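# Push the wrapped bar under the sealing arm

## Task

Push the film-covered bar across the tabletop so that it ends up beneath the sealing arm, with its long axis along the arm and the arm lying over the bar's centre line.

## Robot and tools

Robot: two arms, left_arm and right_arm, each ending in a five-finger hand. left_arm has a left hand and right_arm a right hand, which are mirror images. Both arms are controlled together. Base positions in the scene frame: left_arm at (+0.013, +0.309, 0) m, right_arm at (-0.028, -0.368, 0) m, the right one yawed very slightly. A camera stand sits behind the arms. Loose objects may occasionally get a brief outside nudge.

Frames: the scene frame has its origin at table-top height, halfway between the nominal bases, with +z up, +x out over the table and left_arm on the +y side. Arm and image sides do not match. Hand positions, orientations and commanded offsets all use each arm's own base frame. Fixed cameras and the table use the scene frame.

Hand point: a spot fixed to the palm, 0.15 m from the wrist's mounting face along the fingers and 0.05 m out from the palm. Its +z runs along straight fingers and +y points out of the palm. On the right hand +x points away from the thumb; on the left hand it points toward the thumb. Straight fingers extend 0.06 to 0.07 m past the point and sit about 0.06 m behind it (-y). A rigid bracket on the little-finger side of the wrist can strike objects.

The row (28 numbers, each in [-1, 1]) always covers both arms, in this order: left_arm dx, dy, dz, rx, ry, rz; left hand little, ring, middle, index, thumb_bend, thumb_turn, force_limit, speed; then the same 14 for right_arm. dx to rz are offsets, not poses. They count from that arm's Hand target at the moment the action or move begins, along that arm's base axes. 1.0 equals 0.6 m of travel or 180 degrees of turn. rx, ry, rz form a single rotation vector about the Hand target's position. Every row of one action counts from that same start, not from the row before. Sending the same offset again moves the arm further. All zeros re-request the current Hand target. The six finger numbers are absolute targets: +1 is straight or open and -1 is curled. For thumb_turn, +1 puts the thumb beside the palm and -1 puts it across the front. force_limit scales from about 0 N at -1 to 10 N at +1 (15 N for the two thumb motors). speed rises from near zero at -1 to full at +0.48 and stays full up to +1. There is no 'unchanged' value for a hand. Repeat the eight hand numbers of the last row actually run for it. If none has run yet, use its hand_measured plus hand_force_limit and hand_speed. The fully open hand is all six motors at +1.

Tools:
execute_actions(actions, cameras): actions is a list of actions. Each action is a table of up to 15 rows, one row per 1/30 s step. A shorter table repeats its final row until 15 steps are done, so each action lasts 0.5 s. An empty list returns camera images. cameras takes names, ["all"] or [].
move(target, speed, blend, blocking, cameras): target is one 28-number row, or a list of up to 15 rows. Every row in the list is an offset from the same starting Hand targets. speed is the top path speed in m/s, from 0.002 to 4.3, default 0.25; turning is capped at twice that value in rad/s. Give one speed, or one per target. blend, in metres, rounds the corners between listed targets; 0 stops at each one. The paths are straight, all finish together, last at least 0.5 s and stop after 10 s. They do not steer round obstacles or the other arm. Faster motion means larger lag and overshoot, and harder impacts. blocking=false returns after about 0.5 s while the move continues.
wait(seconds, cameras): 0 to 10 s while holding the last commands.
stop(cameras): brakes a running move to rest.
zoom_image(camera, region): region is [x0, y0, x1, y1] in pixels of that camera's latest image, at most 504 by 504.
show_instructions(): shows the reference pages.
finished_scene(scene): ends the scene for good; scene is 1 or may be omitted.
Cameras: cam_head_left, cam_head_right, cam_high, cam_low, cam_left_wrist, cam_right_wrist, all 896x504.

Results: end_effector_position (m) and end_effector_quat_wxyz per arm, in its base frame. Hand target is the last commanded pose after clipping, and the next offsets count from it. Results also give joint positions, velocities and torques. Torques include gravity and are noisy, and torques 3 and 4 wrap at ±28 N m. Hand fields list six values in motor order: hand_measured (positions), hand_stopped_by (moving, target, force, stalled, fault) and hand_load_n (fingertip load, positive when pushed open). hand_force_limit and hand_speed are also shown. A move adds a 'move:' line giving its ending (done, off_target, moving, held, fault) and any limits that acted (paced = clipped, held = steps withheld). Action calls also list sampled positions. MOTOR HOT appears at 85 °C, and OVER-TEMPERATURE FAULT means the arm has dropped for 30 to 60 s or more.

Behaviour: the hand tracks commands loosely. It often stops 1 to 3 cm short, sometimes 5 cm, usually sagging low, and that by itself is not contact. Waiting does not close the gap; send the missing distance as a new offset. Each step, commanded orientation is clipped to within 40 degrees of the actual one. Tiny moves may not start at all. An arm blocked by something keeps pressing until you command it back past its hand point.

Avoid: pushing the bar off the table or leaving it off the table, which fails the task. Also avoid fast impacts, hard shoves, and striking fixed or heavy parts. Keep the two arms apart: contact between them, or one hand squeezing the other, can end the scene. Do not route paths close to an arm's own base, as this can flip its shoulder. Avoid long stretched-out holds or pushes toward poses it cannot reach, which overheat motors. Avoid large finger loads. Push with moderate speed and check the cameras before finishing, since the bar must stay in place without the robot.

Each tool is called after ">>>" by a JSON object that holds its "api" and its "payload", one argument or row to a line.

Reference images:

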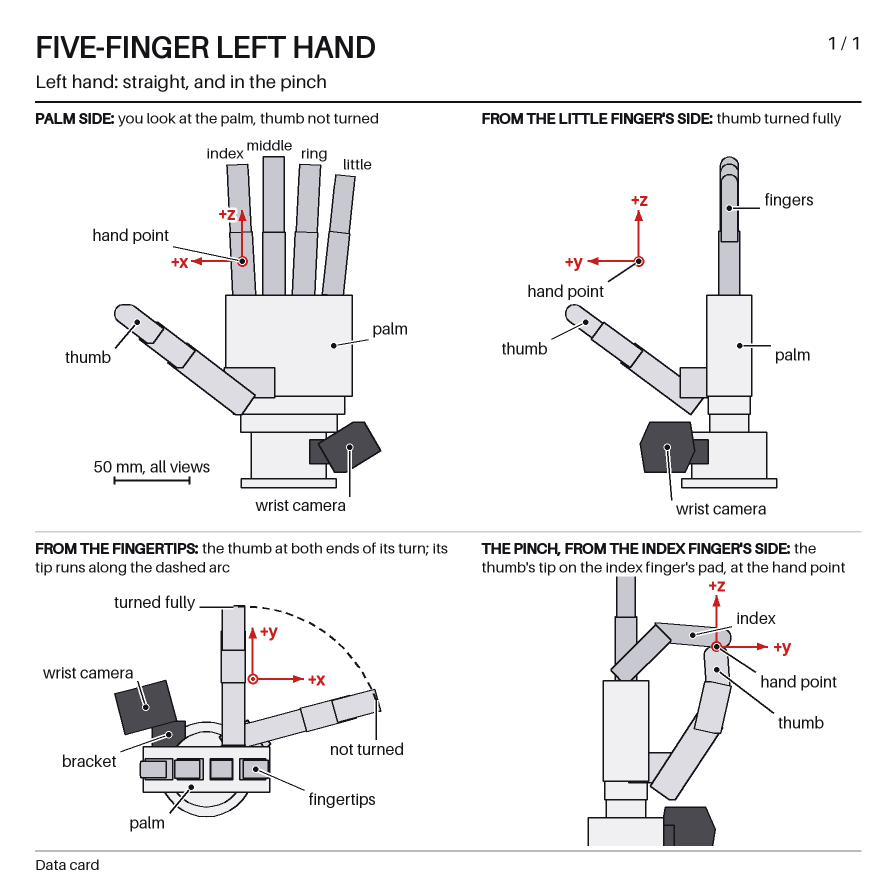

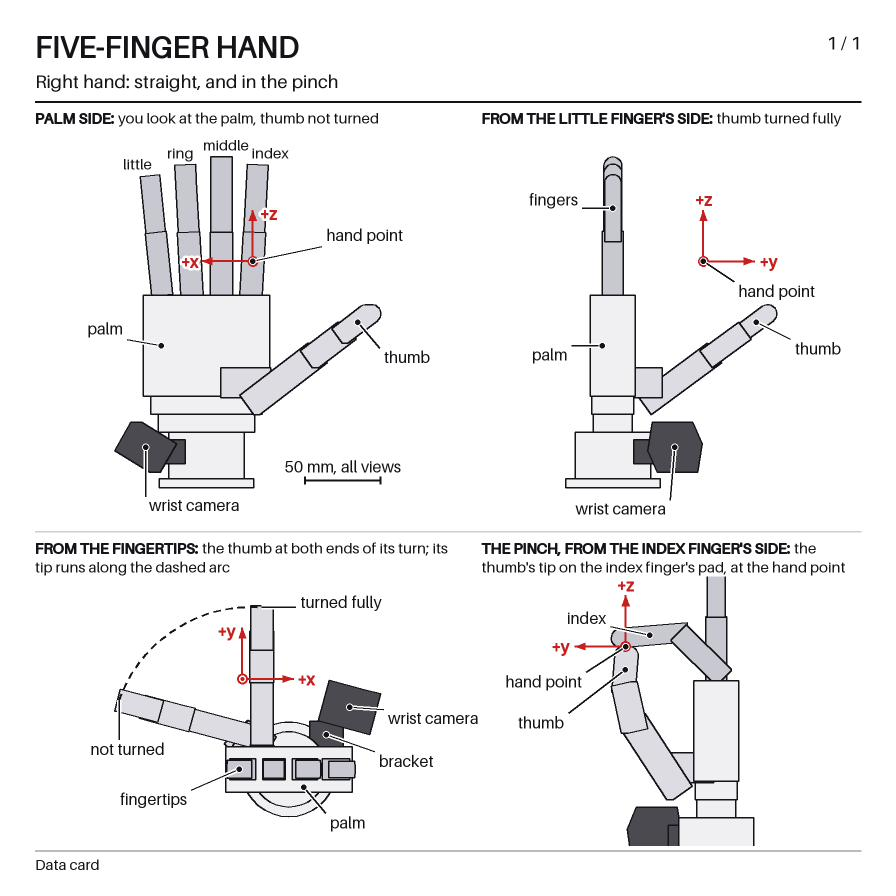

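## Session

>>> {"api": "execute_actions", "payload": {
  "actions": []
}}

Scene clock: 0.00 s.
left_arm: end_effector_position=(+0.2827, -0.2153, +0.1331) hand_measured=(+1.000, +1.000, +1.000, +1.000, +1.000, +1.000) hand_load_n=(+0.0, +0.0, +0.0, +0.0, +0.0, +0.0) hand_stopped_by=(target, target, target, target, target, target) hand_force_limit=0.00 hand_speed=-0.80 end_effector_quat_wxyz=(+0.573, -0.517, +0.589, -0.240) | right_arm: end_effector_position=(+0.4346, +0.3035, +0.3004) hand_measured=(+1.000, +1.000, +1.000, +1.000, +1.000, +1.000) hand_load_n=(+0.0, +0.5, +0.0, +0.0, +0.0, +0.0) hand_stopped_by=(target, target, target, target, target, target) hand_force_limit=0.00 hand_speed=-0.80 end_effector_quat_wxyz=(+0.636, -0.676, +0.132, -0.347)
Joint positions: left_arm=[-1.158 1.174 0.642 -0.672 -1.325 -0.741] | right_arm=[0.429 1.133 0.732 0.459 -0.449 -0.281]
Joint velocities: within noise
Joint torques (N m): no reading
Heat: left arm: hottest wrist pitch 31 °C; right arm: hottest shoulder 34 °C.
Hand target: left_arm +0.2861, -0.2230, +0.1418; +0.571, -0.522, +0.583, -0.250 | right_arm +0.4394, +0.3057, +0.3216; +0.644, -0.664, +0.124, -0.358

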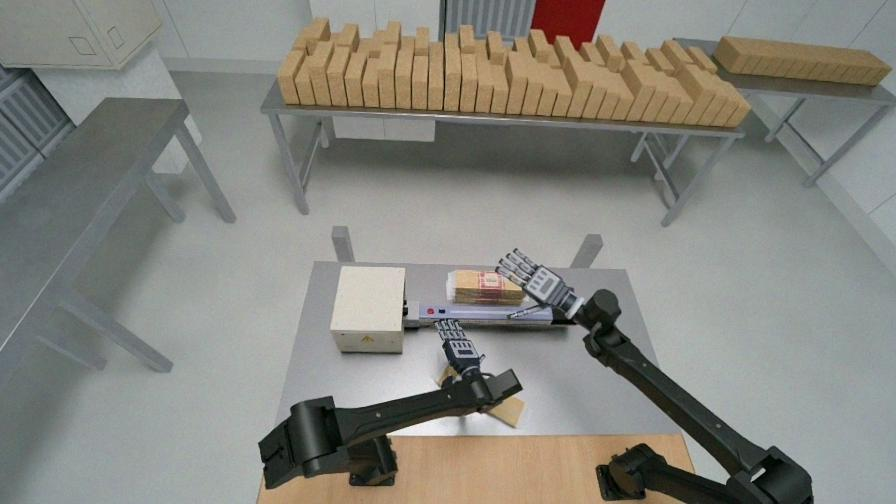

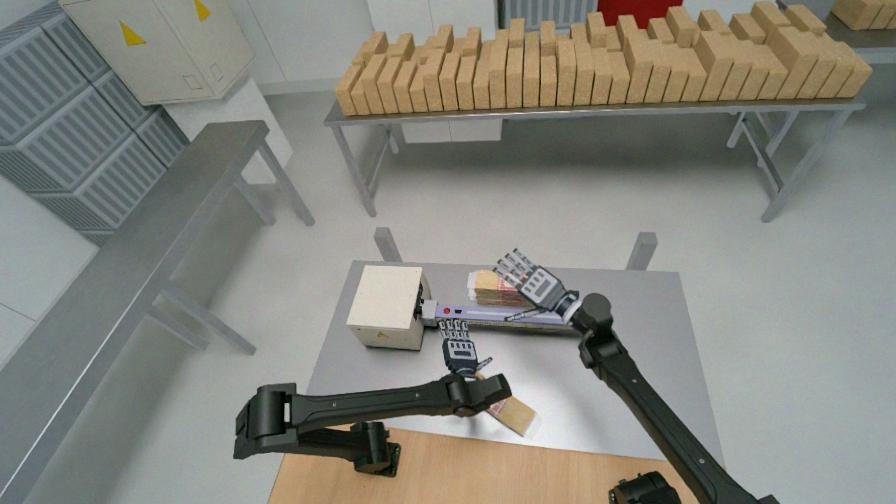

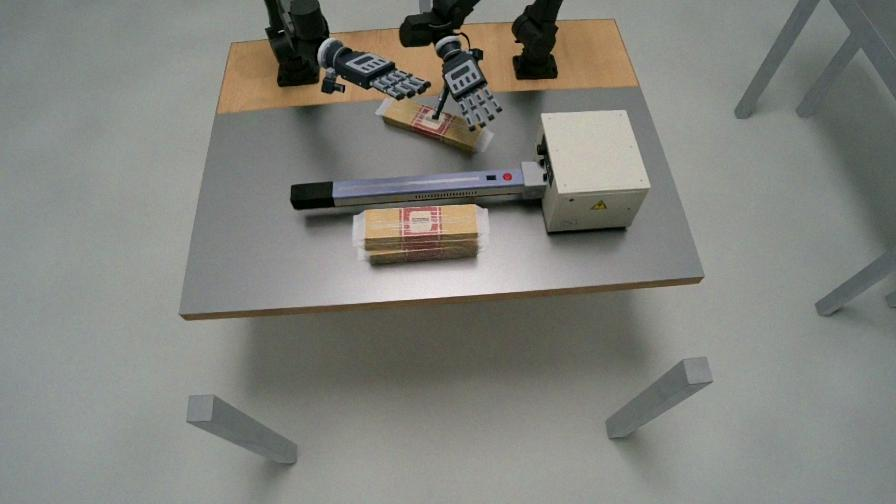

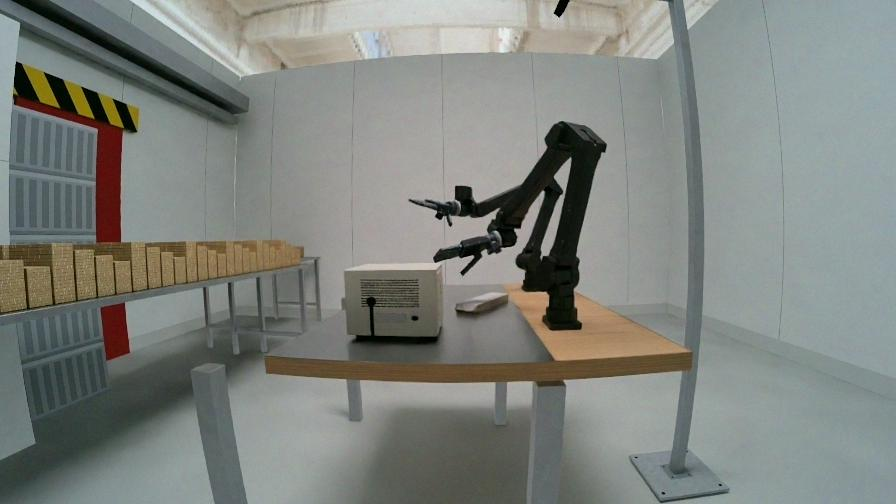

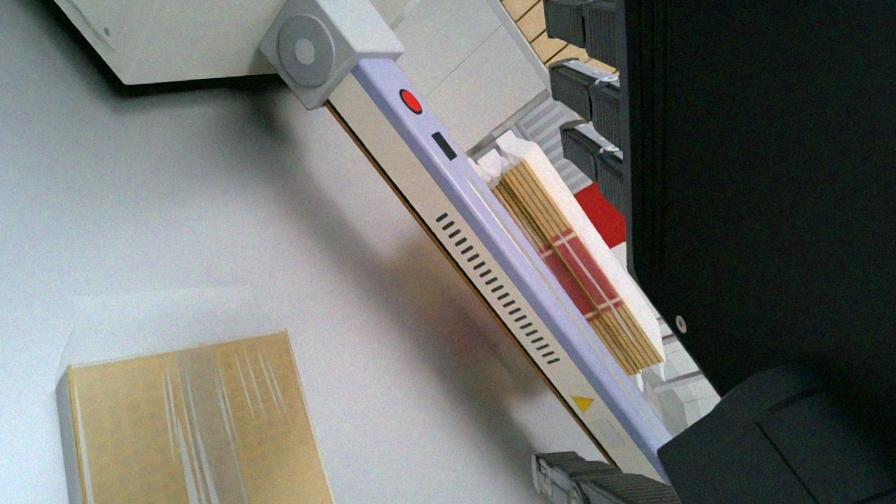

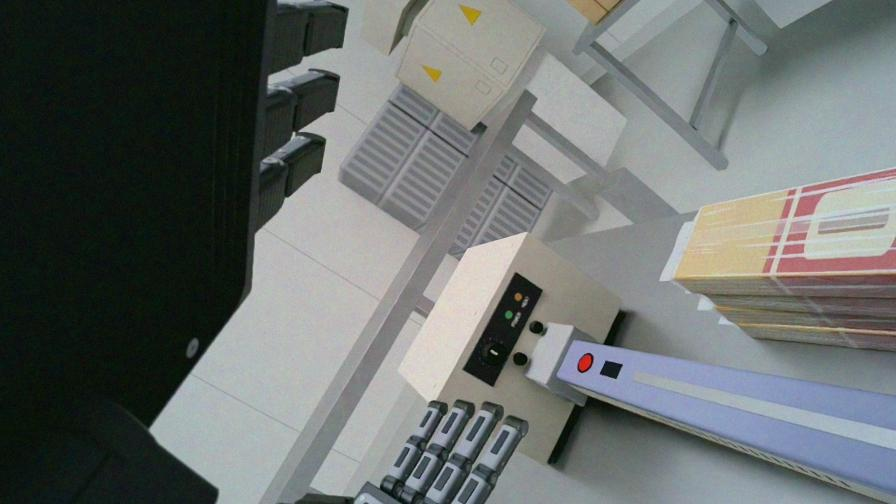

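>>> {"api": "zoom_image", "payload": {
  "camera": "cam_high",
  "region": [260, 20, 660, 300]
}}

>>> {"api": "zoom_image", "payload": {
  "camera": "cam_low",
  "region": [320, 180, 620, 400]
}}

>>> {"api": "zoom_image", "payload": {
  "camera": "cam_head_right",
  "region": [320, 230, 720, 490]
}}

Scaled by 1.260 from the camera's 896x504 image, which has a finer 1280x720 frame.

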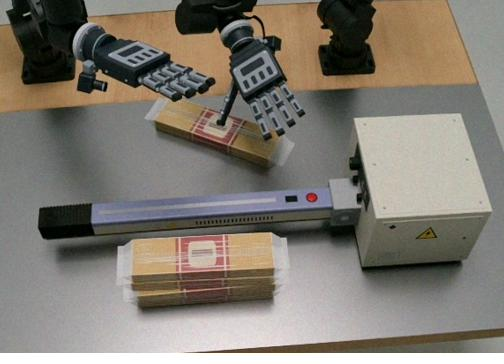

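Scaled by 1.680 from the camera's 896x504 image, which has a finer 1280x720 frame.

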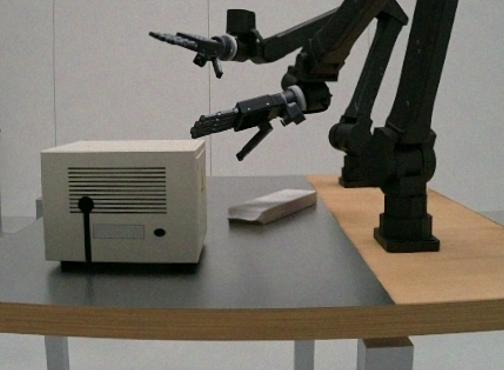

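Scaled by 1.260 from the camera's 896x504 image, which has a finer 1280x720 frame.

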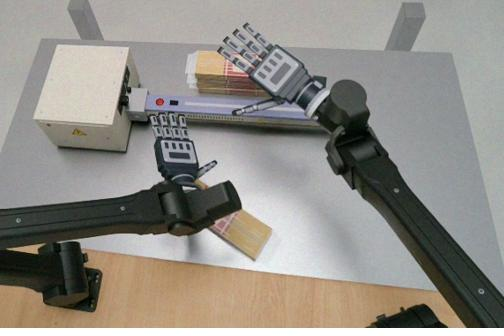

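>>> {"api": "move", "payload": {
  "target": [-0.465, -0.143, 0.03, -0.1096, 0.1851, -0.1694, 1, 1, 1, 1, 1, 1, 0.0, -0.8, -0.183, -0.376, 0.0, 0, 0, -0.167, 1, 1, 1, 1, 1, 1, 0.0, -0.8],
  "cameras": ["all"]
}}

Scene clock: 215.70 s.
left_arm: end_effector_position=(+0.0158, -0.2864, +0.1337) hand_measured=(+1.000, +1.000, +1.000, +1.000, +1.000, +1.000) hand_load_n=(+0.0, +0.0, +0.0, +0.0, +0.0, +0.0) hand_stopped_by=(target, target, target, target, target, target) hand_force_limit=0.00 hand_speed=-0.80 end_effector_quat_wxyz=(+0.229, -0.477, +0.793, -0.300) | right_arm: end_effector_position=(+0.3310, +0.0833, +0.3254) hand_measured=(+1.000, +1.000, +1.000, +1.000, +1.000, +1.000) hand_load_n=(+0.0, +0.0, +0.0, +0.0, +0.0, -0.5) hand_stopped_by=(target, target, target, target, target, target) hand_force_limit=0.00 hand_speed=-0.80 end_effector_quat_wxyz=(-0.535, +0.607, -0.292, +0.511)
Joint positions: left_arm=[-1.821 0.953 0.719 -1.215 -0.766 -1.285] | right_arm=[0.023 0.373 0.464 0.008 -0.336 -0.281]
Joint torques (N m): left_arm=[0.32 -2.84 13.64 0.65 -0.57 -0.1] | right_arm=[-1.61 1.08 7.66 1.37 -0.04 -0.12]
Heat: left arm: hottest elbow 38 °C; right arm: hottest elbow 51 °C.
Hand target: left_arm +0.0072, -0.3087, +0.1597; +0.203, -0.490, +0.783, -0.324 | right_arm +0.3296, +0.0801, +0.3216; -0.529, +0.610, -0.292, +0.513
Off the commanded pose: left_arm 0.036 m, 4 deg | right_arm 0.005 m, 1 deg.
move: off_target (left_arm)

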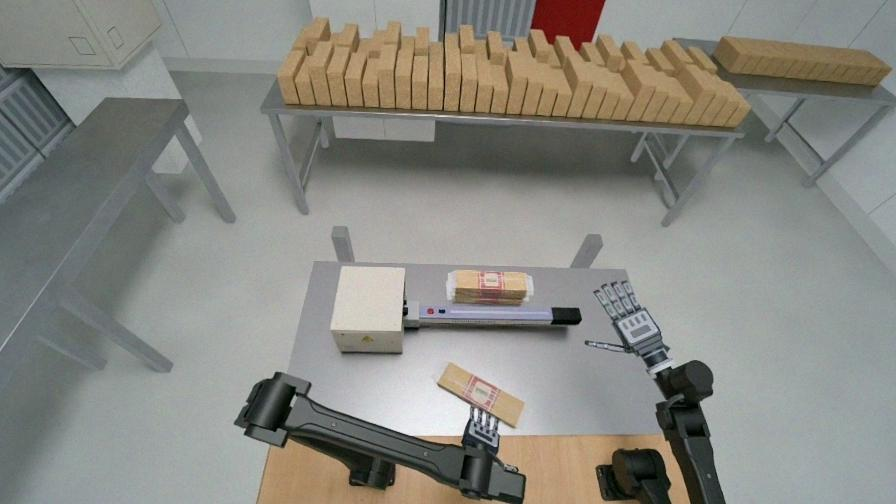

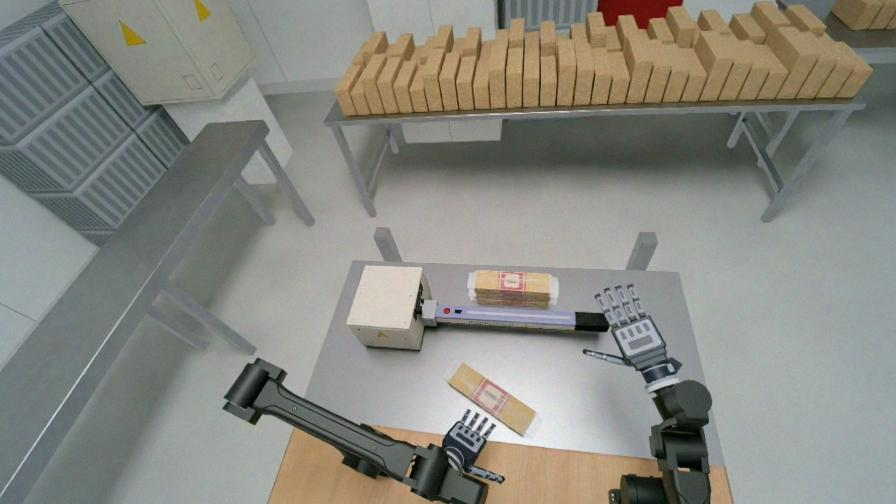

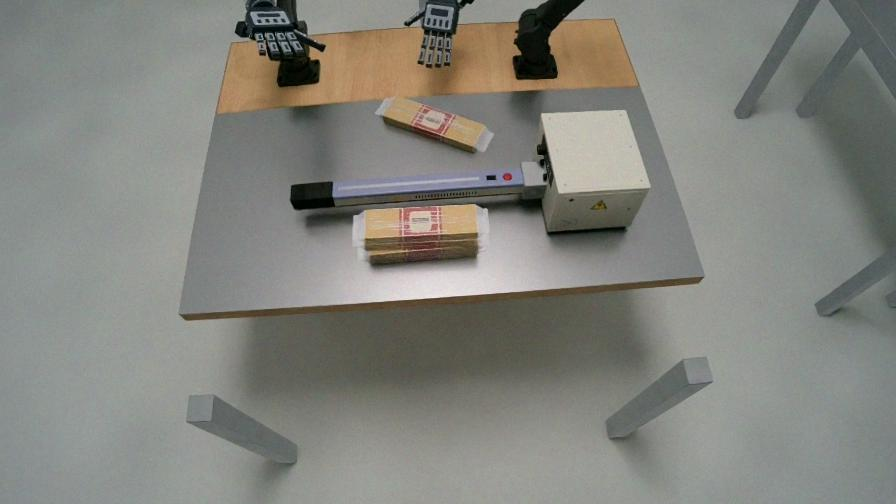

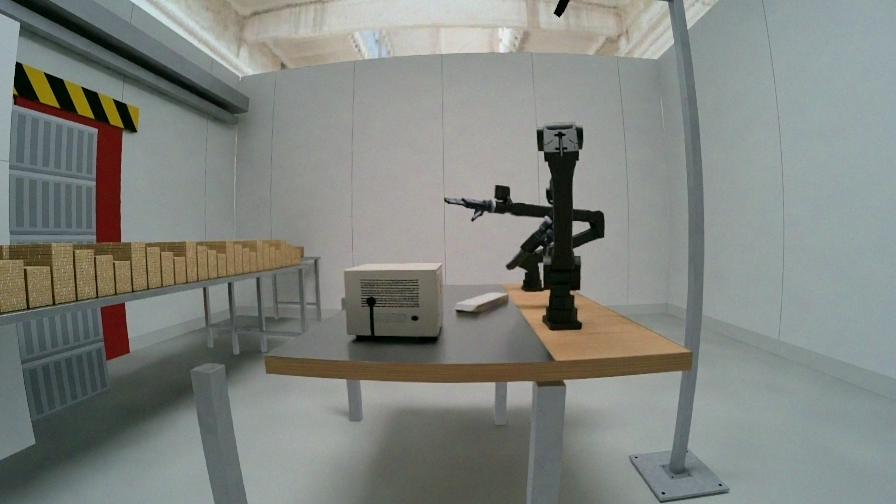

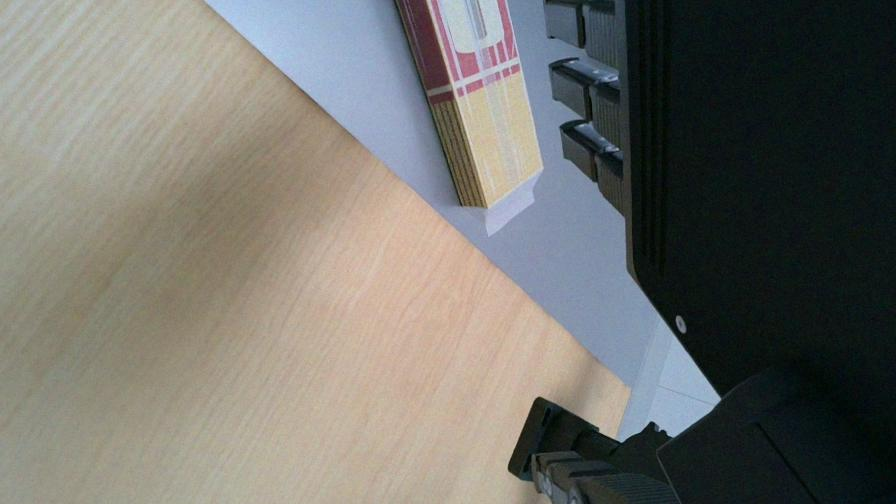

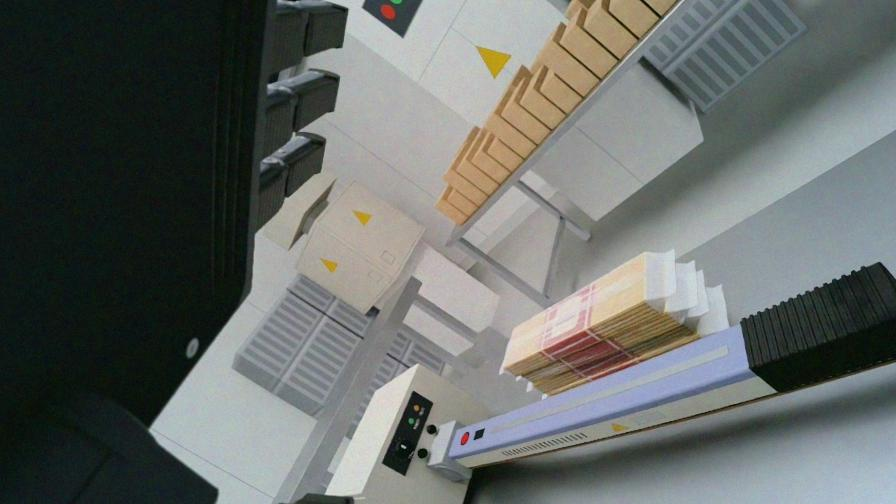

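>>> {"api": "zoom_image", "payload": {
  "camera": "cam_head_right",
  "region": [320, 230, 720, 490]
}}

>>> {"api": "zoom_image", "payload": {
  "camera": "cam_high",
  "region": [220, 10, 560, 280]
}}

>>> {"api": "zoom_image", "payload": {
  "camera": "cam_low",
  "region": [420, 260, 580, 350]
}}

Scaled by 1.260 from the camera's 896x504 image, which has a finer 1280x720 frame.

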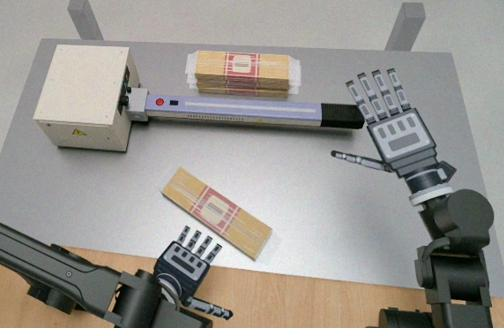

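Scaled by 1.482 from the camera's 896x504 image, which has a finer 1280x720 frame.

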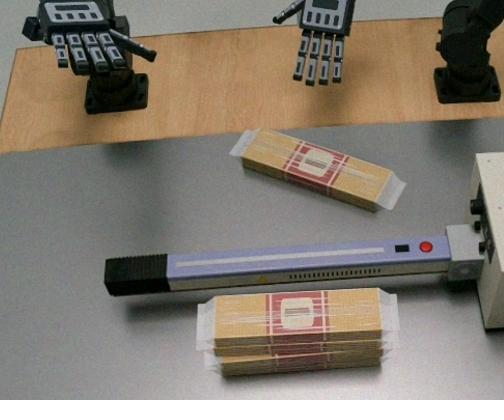

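Scaled by 3.150 from the camera's 896x504 image, which has a finer 1280x720 frame.

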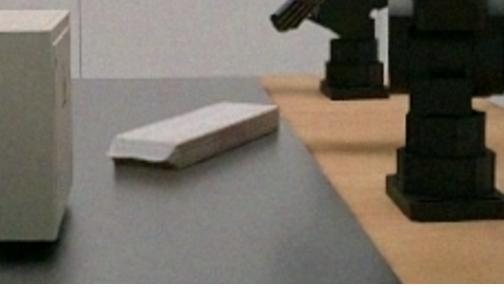

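>>> {"api": "move", "payload": {
  "target": [-0.03, -0.0917, -0.16, 0, 0, 0, 1, 1, 1, 1, 1, 1, 0.0, -0.8, 0, 0, 0, 0, 0, 0, 1, 1, 1, 1, 1, 1, 0.0, -0.8],
  "cameras": ["cam_head_right", "cam_high", "cam_low", "cam_left_wrist"]
}}

Scene clock: 257.67 s.
left_arm: end_effector_position=(-0.0097, -0.3626, +0.0674) hand_measured=(+1.000, +1.000, +1.000, +1.000, +1.000, +1.000) hand_load_n=(+0.0, +0.0, +0.0, +0.0, +0.0, -0.5) hand_stopped_by=(target, target, target, target, target, target) hand_force_limit=0.00 hand_speed=-0.80 end_effector_quat_wxyz=(+0.203, -0.488, +0.785, -0.323) | right_arm: end_effector_position=(+0.3310, +0.0833, +0.3254) hand_measured=(+1.000, +1.000, +1.000, +1.000, +1.000, +1.000) hand_load_n=(+0.0, +0.0, +0.0, +0.0, +0.0, +0.0) hand_stopped_by=(target, target, target, target, target, target) hand_force_limit=0.00 hand_speed=-0.80 end_effector_quat_wxyz=(-0.535, +0.607, -0.292, +0.511)
Joint positions: left_arm=[-1.838 1.233 0.712 -0.87 -0.766 -1.307] | right_arm=[0.023 0.373 0.464 0.008 -0.336 -0.281]
Joint torques (N m): left_arm=[0.62 -5.13 7.6 1.13 -0.7 -0.04] | right_arm=[-1.61 1.03 7.68 1.36 -0.04 -0.12]
Heat: left arm: hottest elbow 45 °C; right arm: hottest elbow 45 °C.
Hand target: left_arm -0.0108, -0.3637, +0.0637; +0.203, -0.490, +0.784, -0.324 | right_arm +0.3296, +0.0801, +0.3216; -0.529, +0.610, -0.292, +0.513
Off the commanded pose: left_arm 0.004 m, 0 deg | right_arm 0.005 m, 1 deg.
move: done
Images, in order (width x height): cam_head_right 896x504, cam_high 896x504, cam_low 896x504, cam_left_wrist 896x504.

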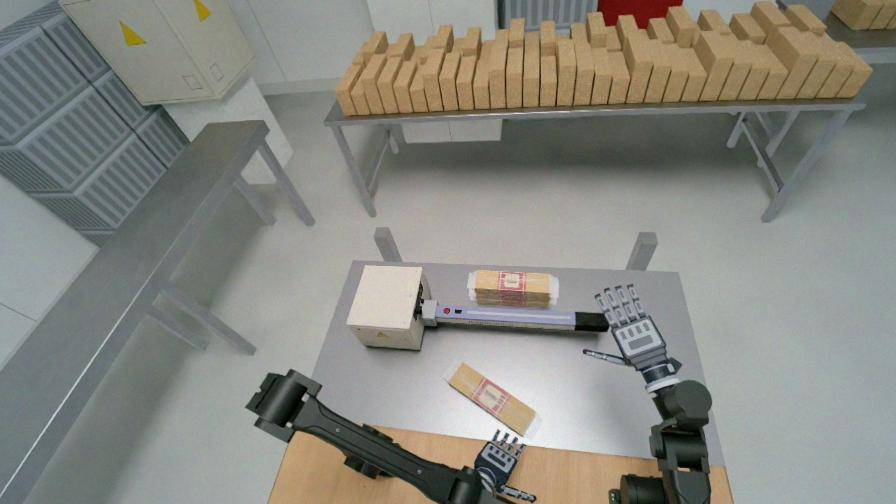

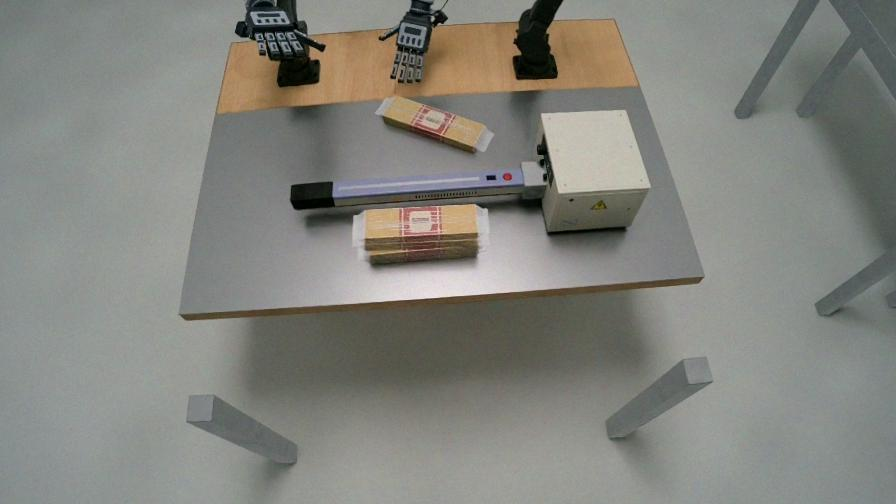

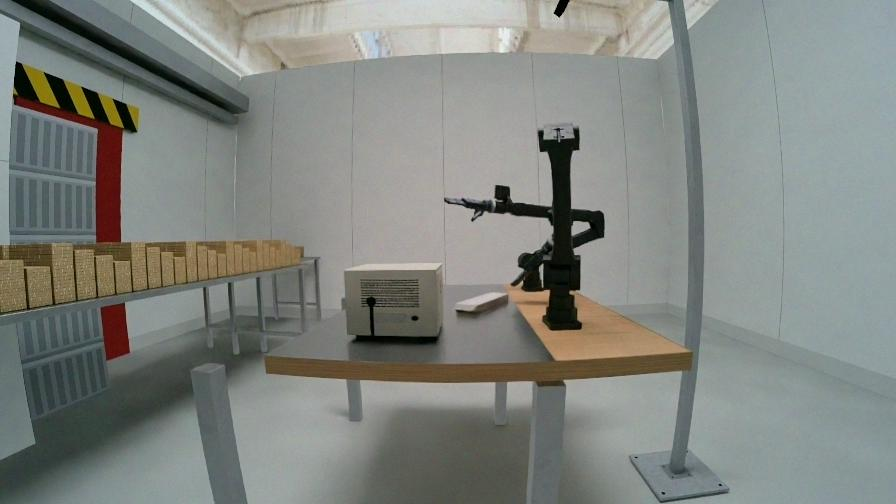

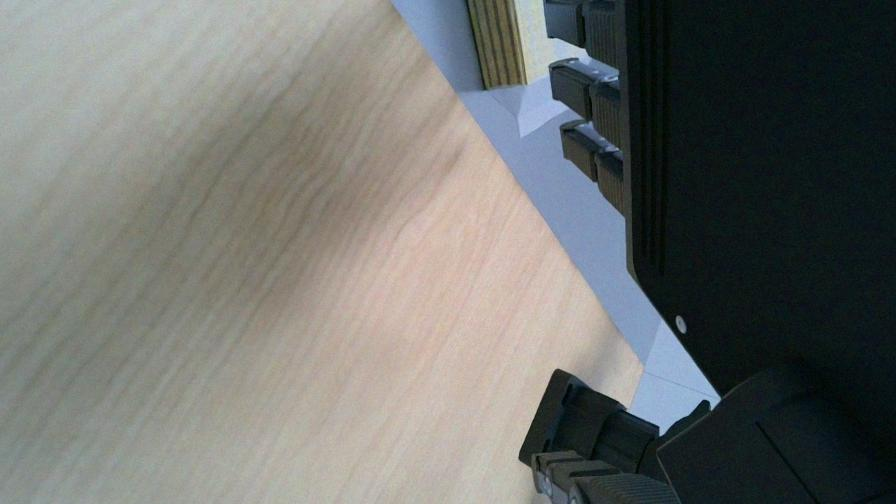

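>>> {"api": "move", "payload": {
  "target": [0.0, 0.0, -0.068, 0, 0, 0, 1, 1, 1, 1, 1, 1, 0.0, -0.8, 0, 0, 0, 0, 0, 0, 1, 1, 1, 1, 1, 1, 0.0, -0.8],
  "speed": 0.1,
  "cameras": ["cam_head_right", "cam_high", "cam_low"]
}}

>>> {"api": "zoom_image", "payload": {
  "camera": "cam_low",
  "region": [440, 220, 620, 340]
}}

>>> {"api": "zoom_image", "payload": {
  "camera": "cam_high",
  "region": [320, 10, 560, 220]
}}

Scene clock: 271.23 s.
left_arm: end_effector_position=(-0.0105, -0.3654, +0.0286) hand_measured=(+1.000, +1.000, +1.000, +1.000, +1.000, +1.000) hand_load_n=(+0.0, +0.0, +0.0, +0.0, +0.0, +0.0) hand_stopped_by=(target, target, target, target, target, target) hand_force_limit=0.00 hand_speed=-0.80 end_effector_quat_wxyz=(+0.201, -0.489, +0.784, -0.325) | right_arm: end_effector_position=(+0.3310, +0.0833, +0.3254) hand_measured=(+1.000, +1.000, +1.000, +1.000, +1.000, +1.000) hand_load_n=(+0.0, +0.0, +0.0, +0.0, +0.0, +0.0) hand_stopped_by=(target, target, target, target, target, target) hand_force_limit=0.00 hand_speed=-0.80 end_effector_quat_wxyz=(-0.535, +0.607, -0.292, +0.511)
Joint positions: left_arm=[-1.838 1.311 0.656 -0.729 -0.766 -1.307] | right_arm=[0.023 0.373 0.464 0.008 -0.336 -0.281]
Joint torques (N m): left_arm=[0.91 -5.48 6.49 1.01 -0.7 -0.04] | right_arm=[-1.61 1.08 7.66 1.37 -0.04 -0.11]
Heat: left arm: hottest elbow 43 °C; right arm: hottest elbow 44 °C.
Hand target: left_arm -0.0108, -0.3639, +0.0230; +0.203, -0.490, +0.784, -0.324 | right_arm +0.3296, +0.0801, +0.3216; -0.529, +0.610, -0.292, +0.513
Off the commanded pose: left_arm 0.006 m, 0 deg | right_arm 0.005 m, 1 deg.
move: done
Images, in order (width x height): cam_head_right 896x504, cam_high 896x504, cam_low 896x504.

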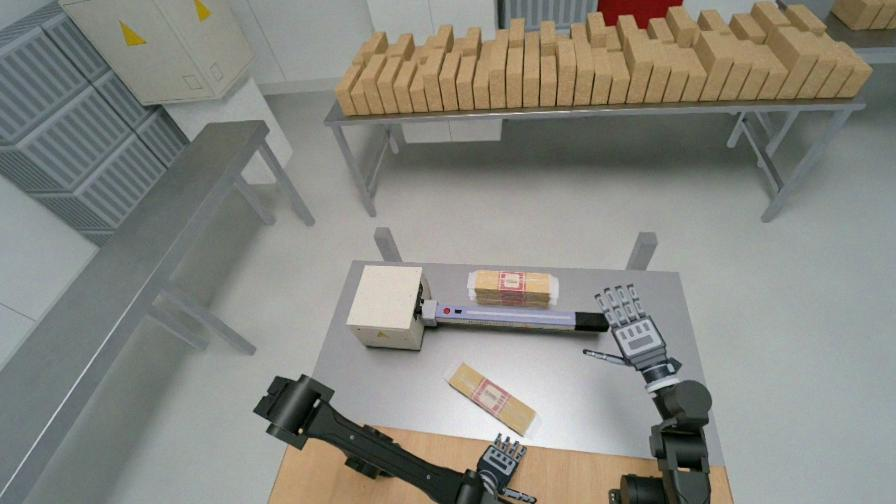

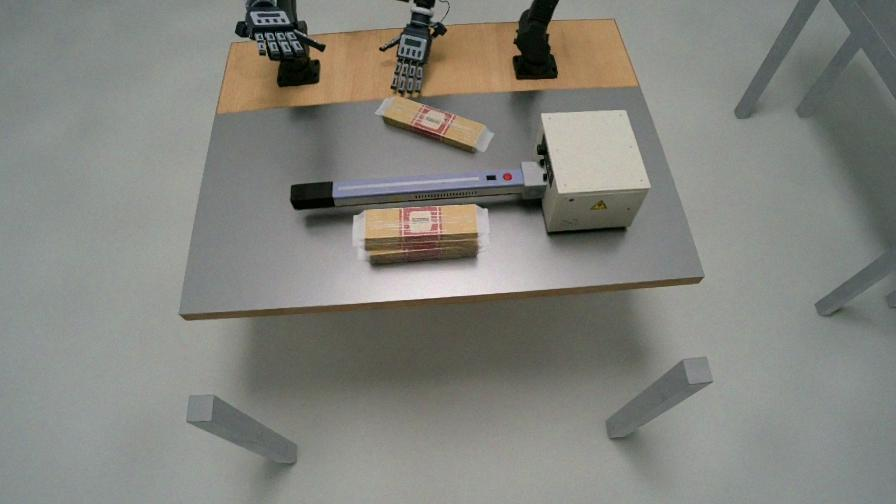

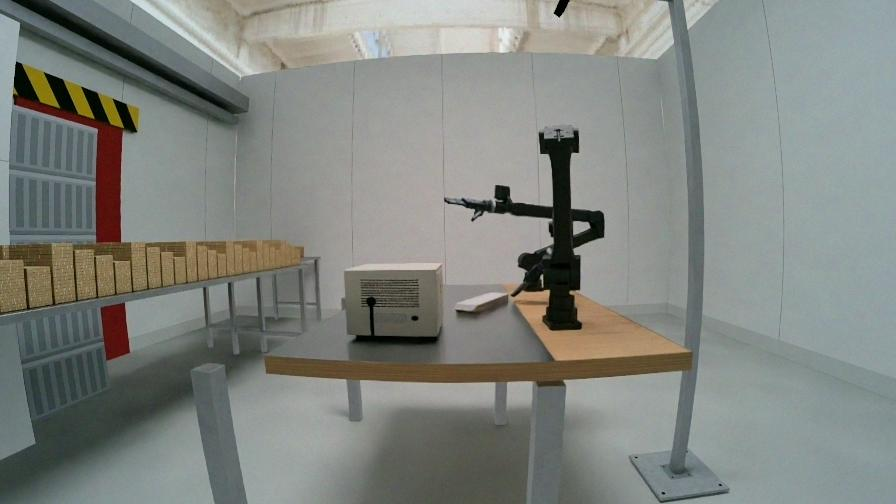

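Scaled by 2.800 from the camera's 896x504 image, which has a finer 1280x720 frame.

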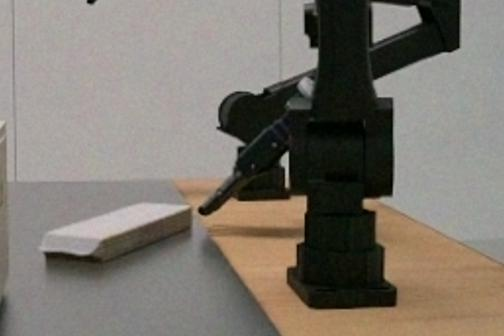

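Scaled by 2.100 from the camera's 896x504 image, which has a finer 1280x720 frame.

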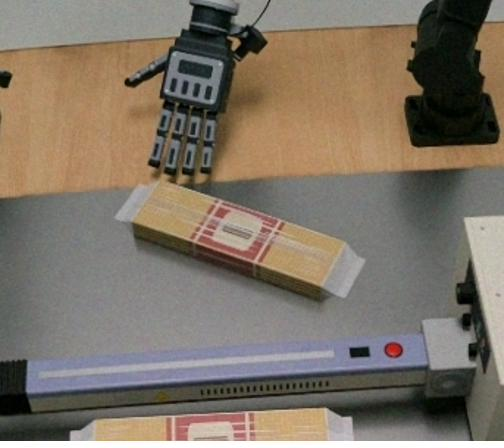

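>>> {"api": "move", "payload": {
  "target": [
    [0.0217, 0.045, -0.0233, 0, 0, 0, 1, 1, 1, 1, 1, 1, 0.0, -0.8, 0, 0, 0, 0, 0, 0, 1, 1, 1, 1, 1, 1, 0.0, -0.8],
    [0.129, -0.0127, -0.0233, 0, 0, 0.0722, 1, 1, 1, 1, 1, 1, 0.0, -0.8, 0, 0, 0, 0, 0, 0, 1, 1, 1, 1, 1, 1, 0.0, -0.8]
  ],
  "speed": 0.08,
  "cameras": ["cam_head_right", "cam_high", "cam_low", "cam_left_wrist"]
}}

>>> {"api": "zoom_image", "payload": {
  "camera": "cam_high",
  "region": [320, 10, 560, 220]
}}

>>> {"api": "zoom_image", "payload": {
  "camera": "cam_low",
  "region": [440, 220, 620, 340]
}}

Scene clock: 301.77 s.
left_arm: end_effector_position=(+0.0600, -0.3637, +0.0102) hand_measured=(+1.000, +1.000, +1.000, +1.000, +1.000, +1.000) hand_load_n=(+0.0, -0.5, +0.0, +0.0, +0.0, +0.0) hand_stopped_by=(target, target, target, target, target, target) hand_force_limit=0.00 hand_speed=-0.80 end_effector_quat_wxyz=(+0.235, -0.563, +0.731, -0.306) | right_arm: end_effector_position=(+0.3310, +0.0833, +0.3254) hand_measured=(+1.000, +1.000, +1.000, +1.000, +1.000, +1.000) hand_load_n=(+0.0, +0.0, +0.0, +0.0, +0.0, -0.5) hand_stopped_by=(target, target, target, target, target, target) hand_force_limit=0.00 hand_speed=-0.80 end_effector_quat_wxyz=(-0.535, +0.607, -0.292, +0.511)
Joint positions: left_arm=[-1.649 1.364 0.641 -0.667 -0.775 -1.318] | right_arm=[0.023 0.373 0.464 0.008 -0.336 -0.281]
Joint torques (N m): left_arm=[2.84 -3.84 9.4 0.16 -0.4 -0.09] | right_arm=[-1.55 1.03 7.66 1.36 -0.04 -0.12]
Heat: left arm: hottest elbow 40 °C; right arm: hottest elbow 43 °C.
Hand target: left_arm +0.0665, -0.3716, +0.0091; +0.238, -0.575, +0.723, -0.299 | right_arm +0.3296, +0.0801, +0.3216; -0.529, +0.610, -0.292, +0.513
Off the commanded pose: left_arm 0.010 m, 2 deg | right_arm 0.005 m, 1 deg.
move: done
Images, in order (width x height): cam_head_right 896x504, cam_high 896x504, cam_low 896x504, cam_left_wrist 896x504.

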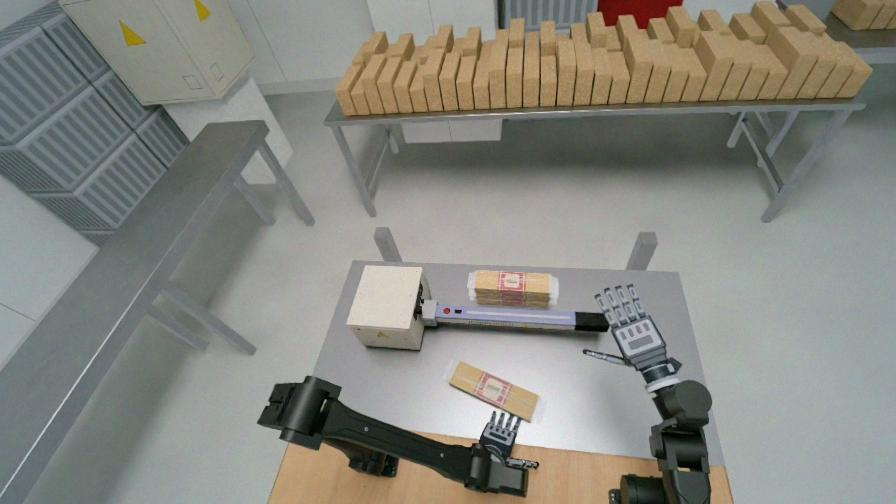

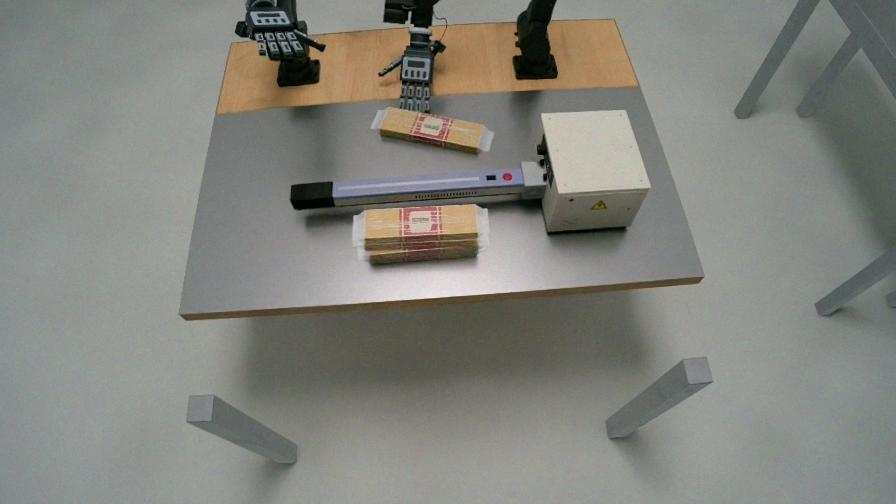

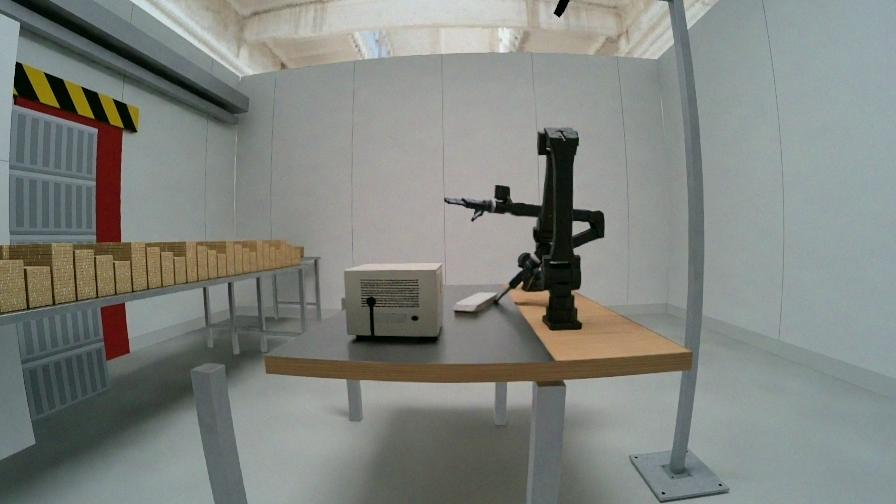

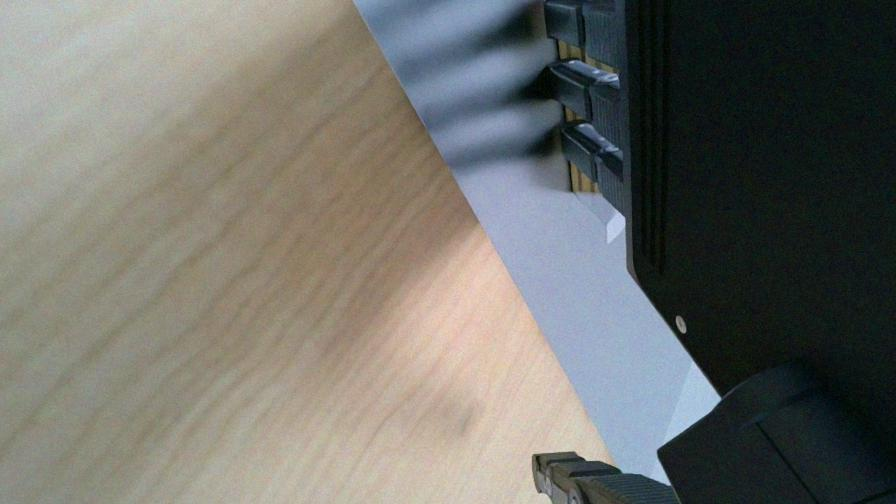

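Scaled by 2.100 from the camera's 896x504 image, which has a finer 1280x720 frame.

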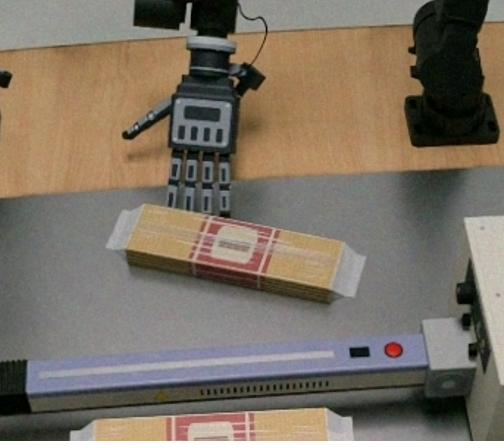

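Scaled by 2.800 from the camera's 896x504 image, which has a finer 1280x720 frame.

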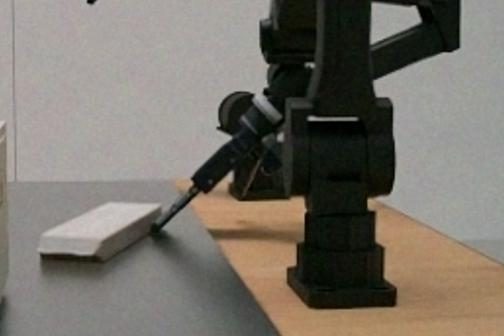

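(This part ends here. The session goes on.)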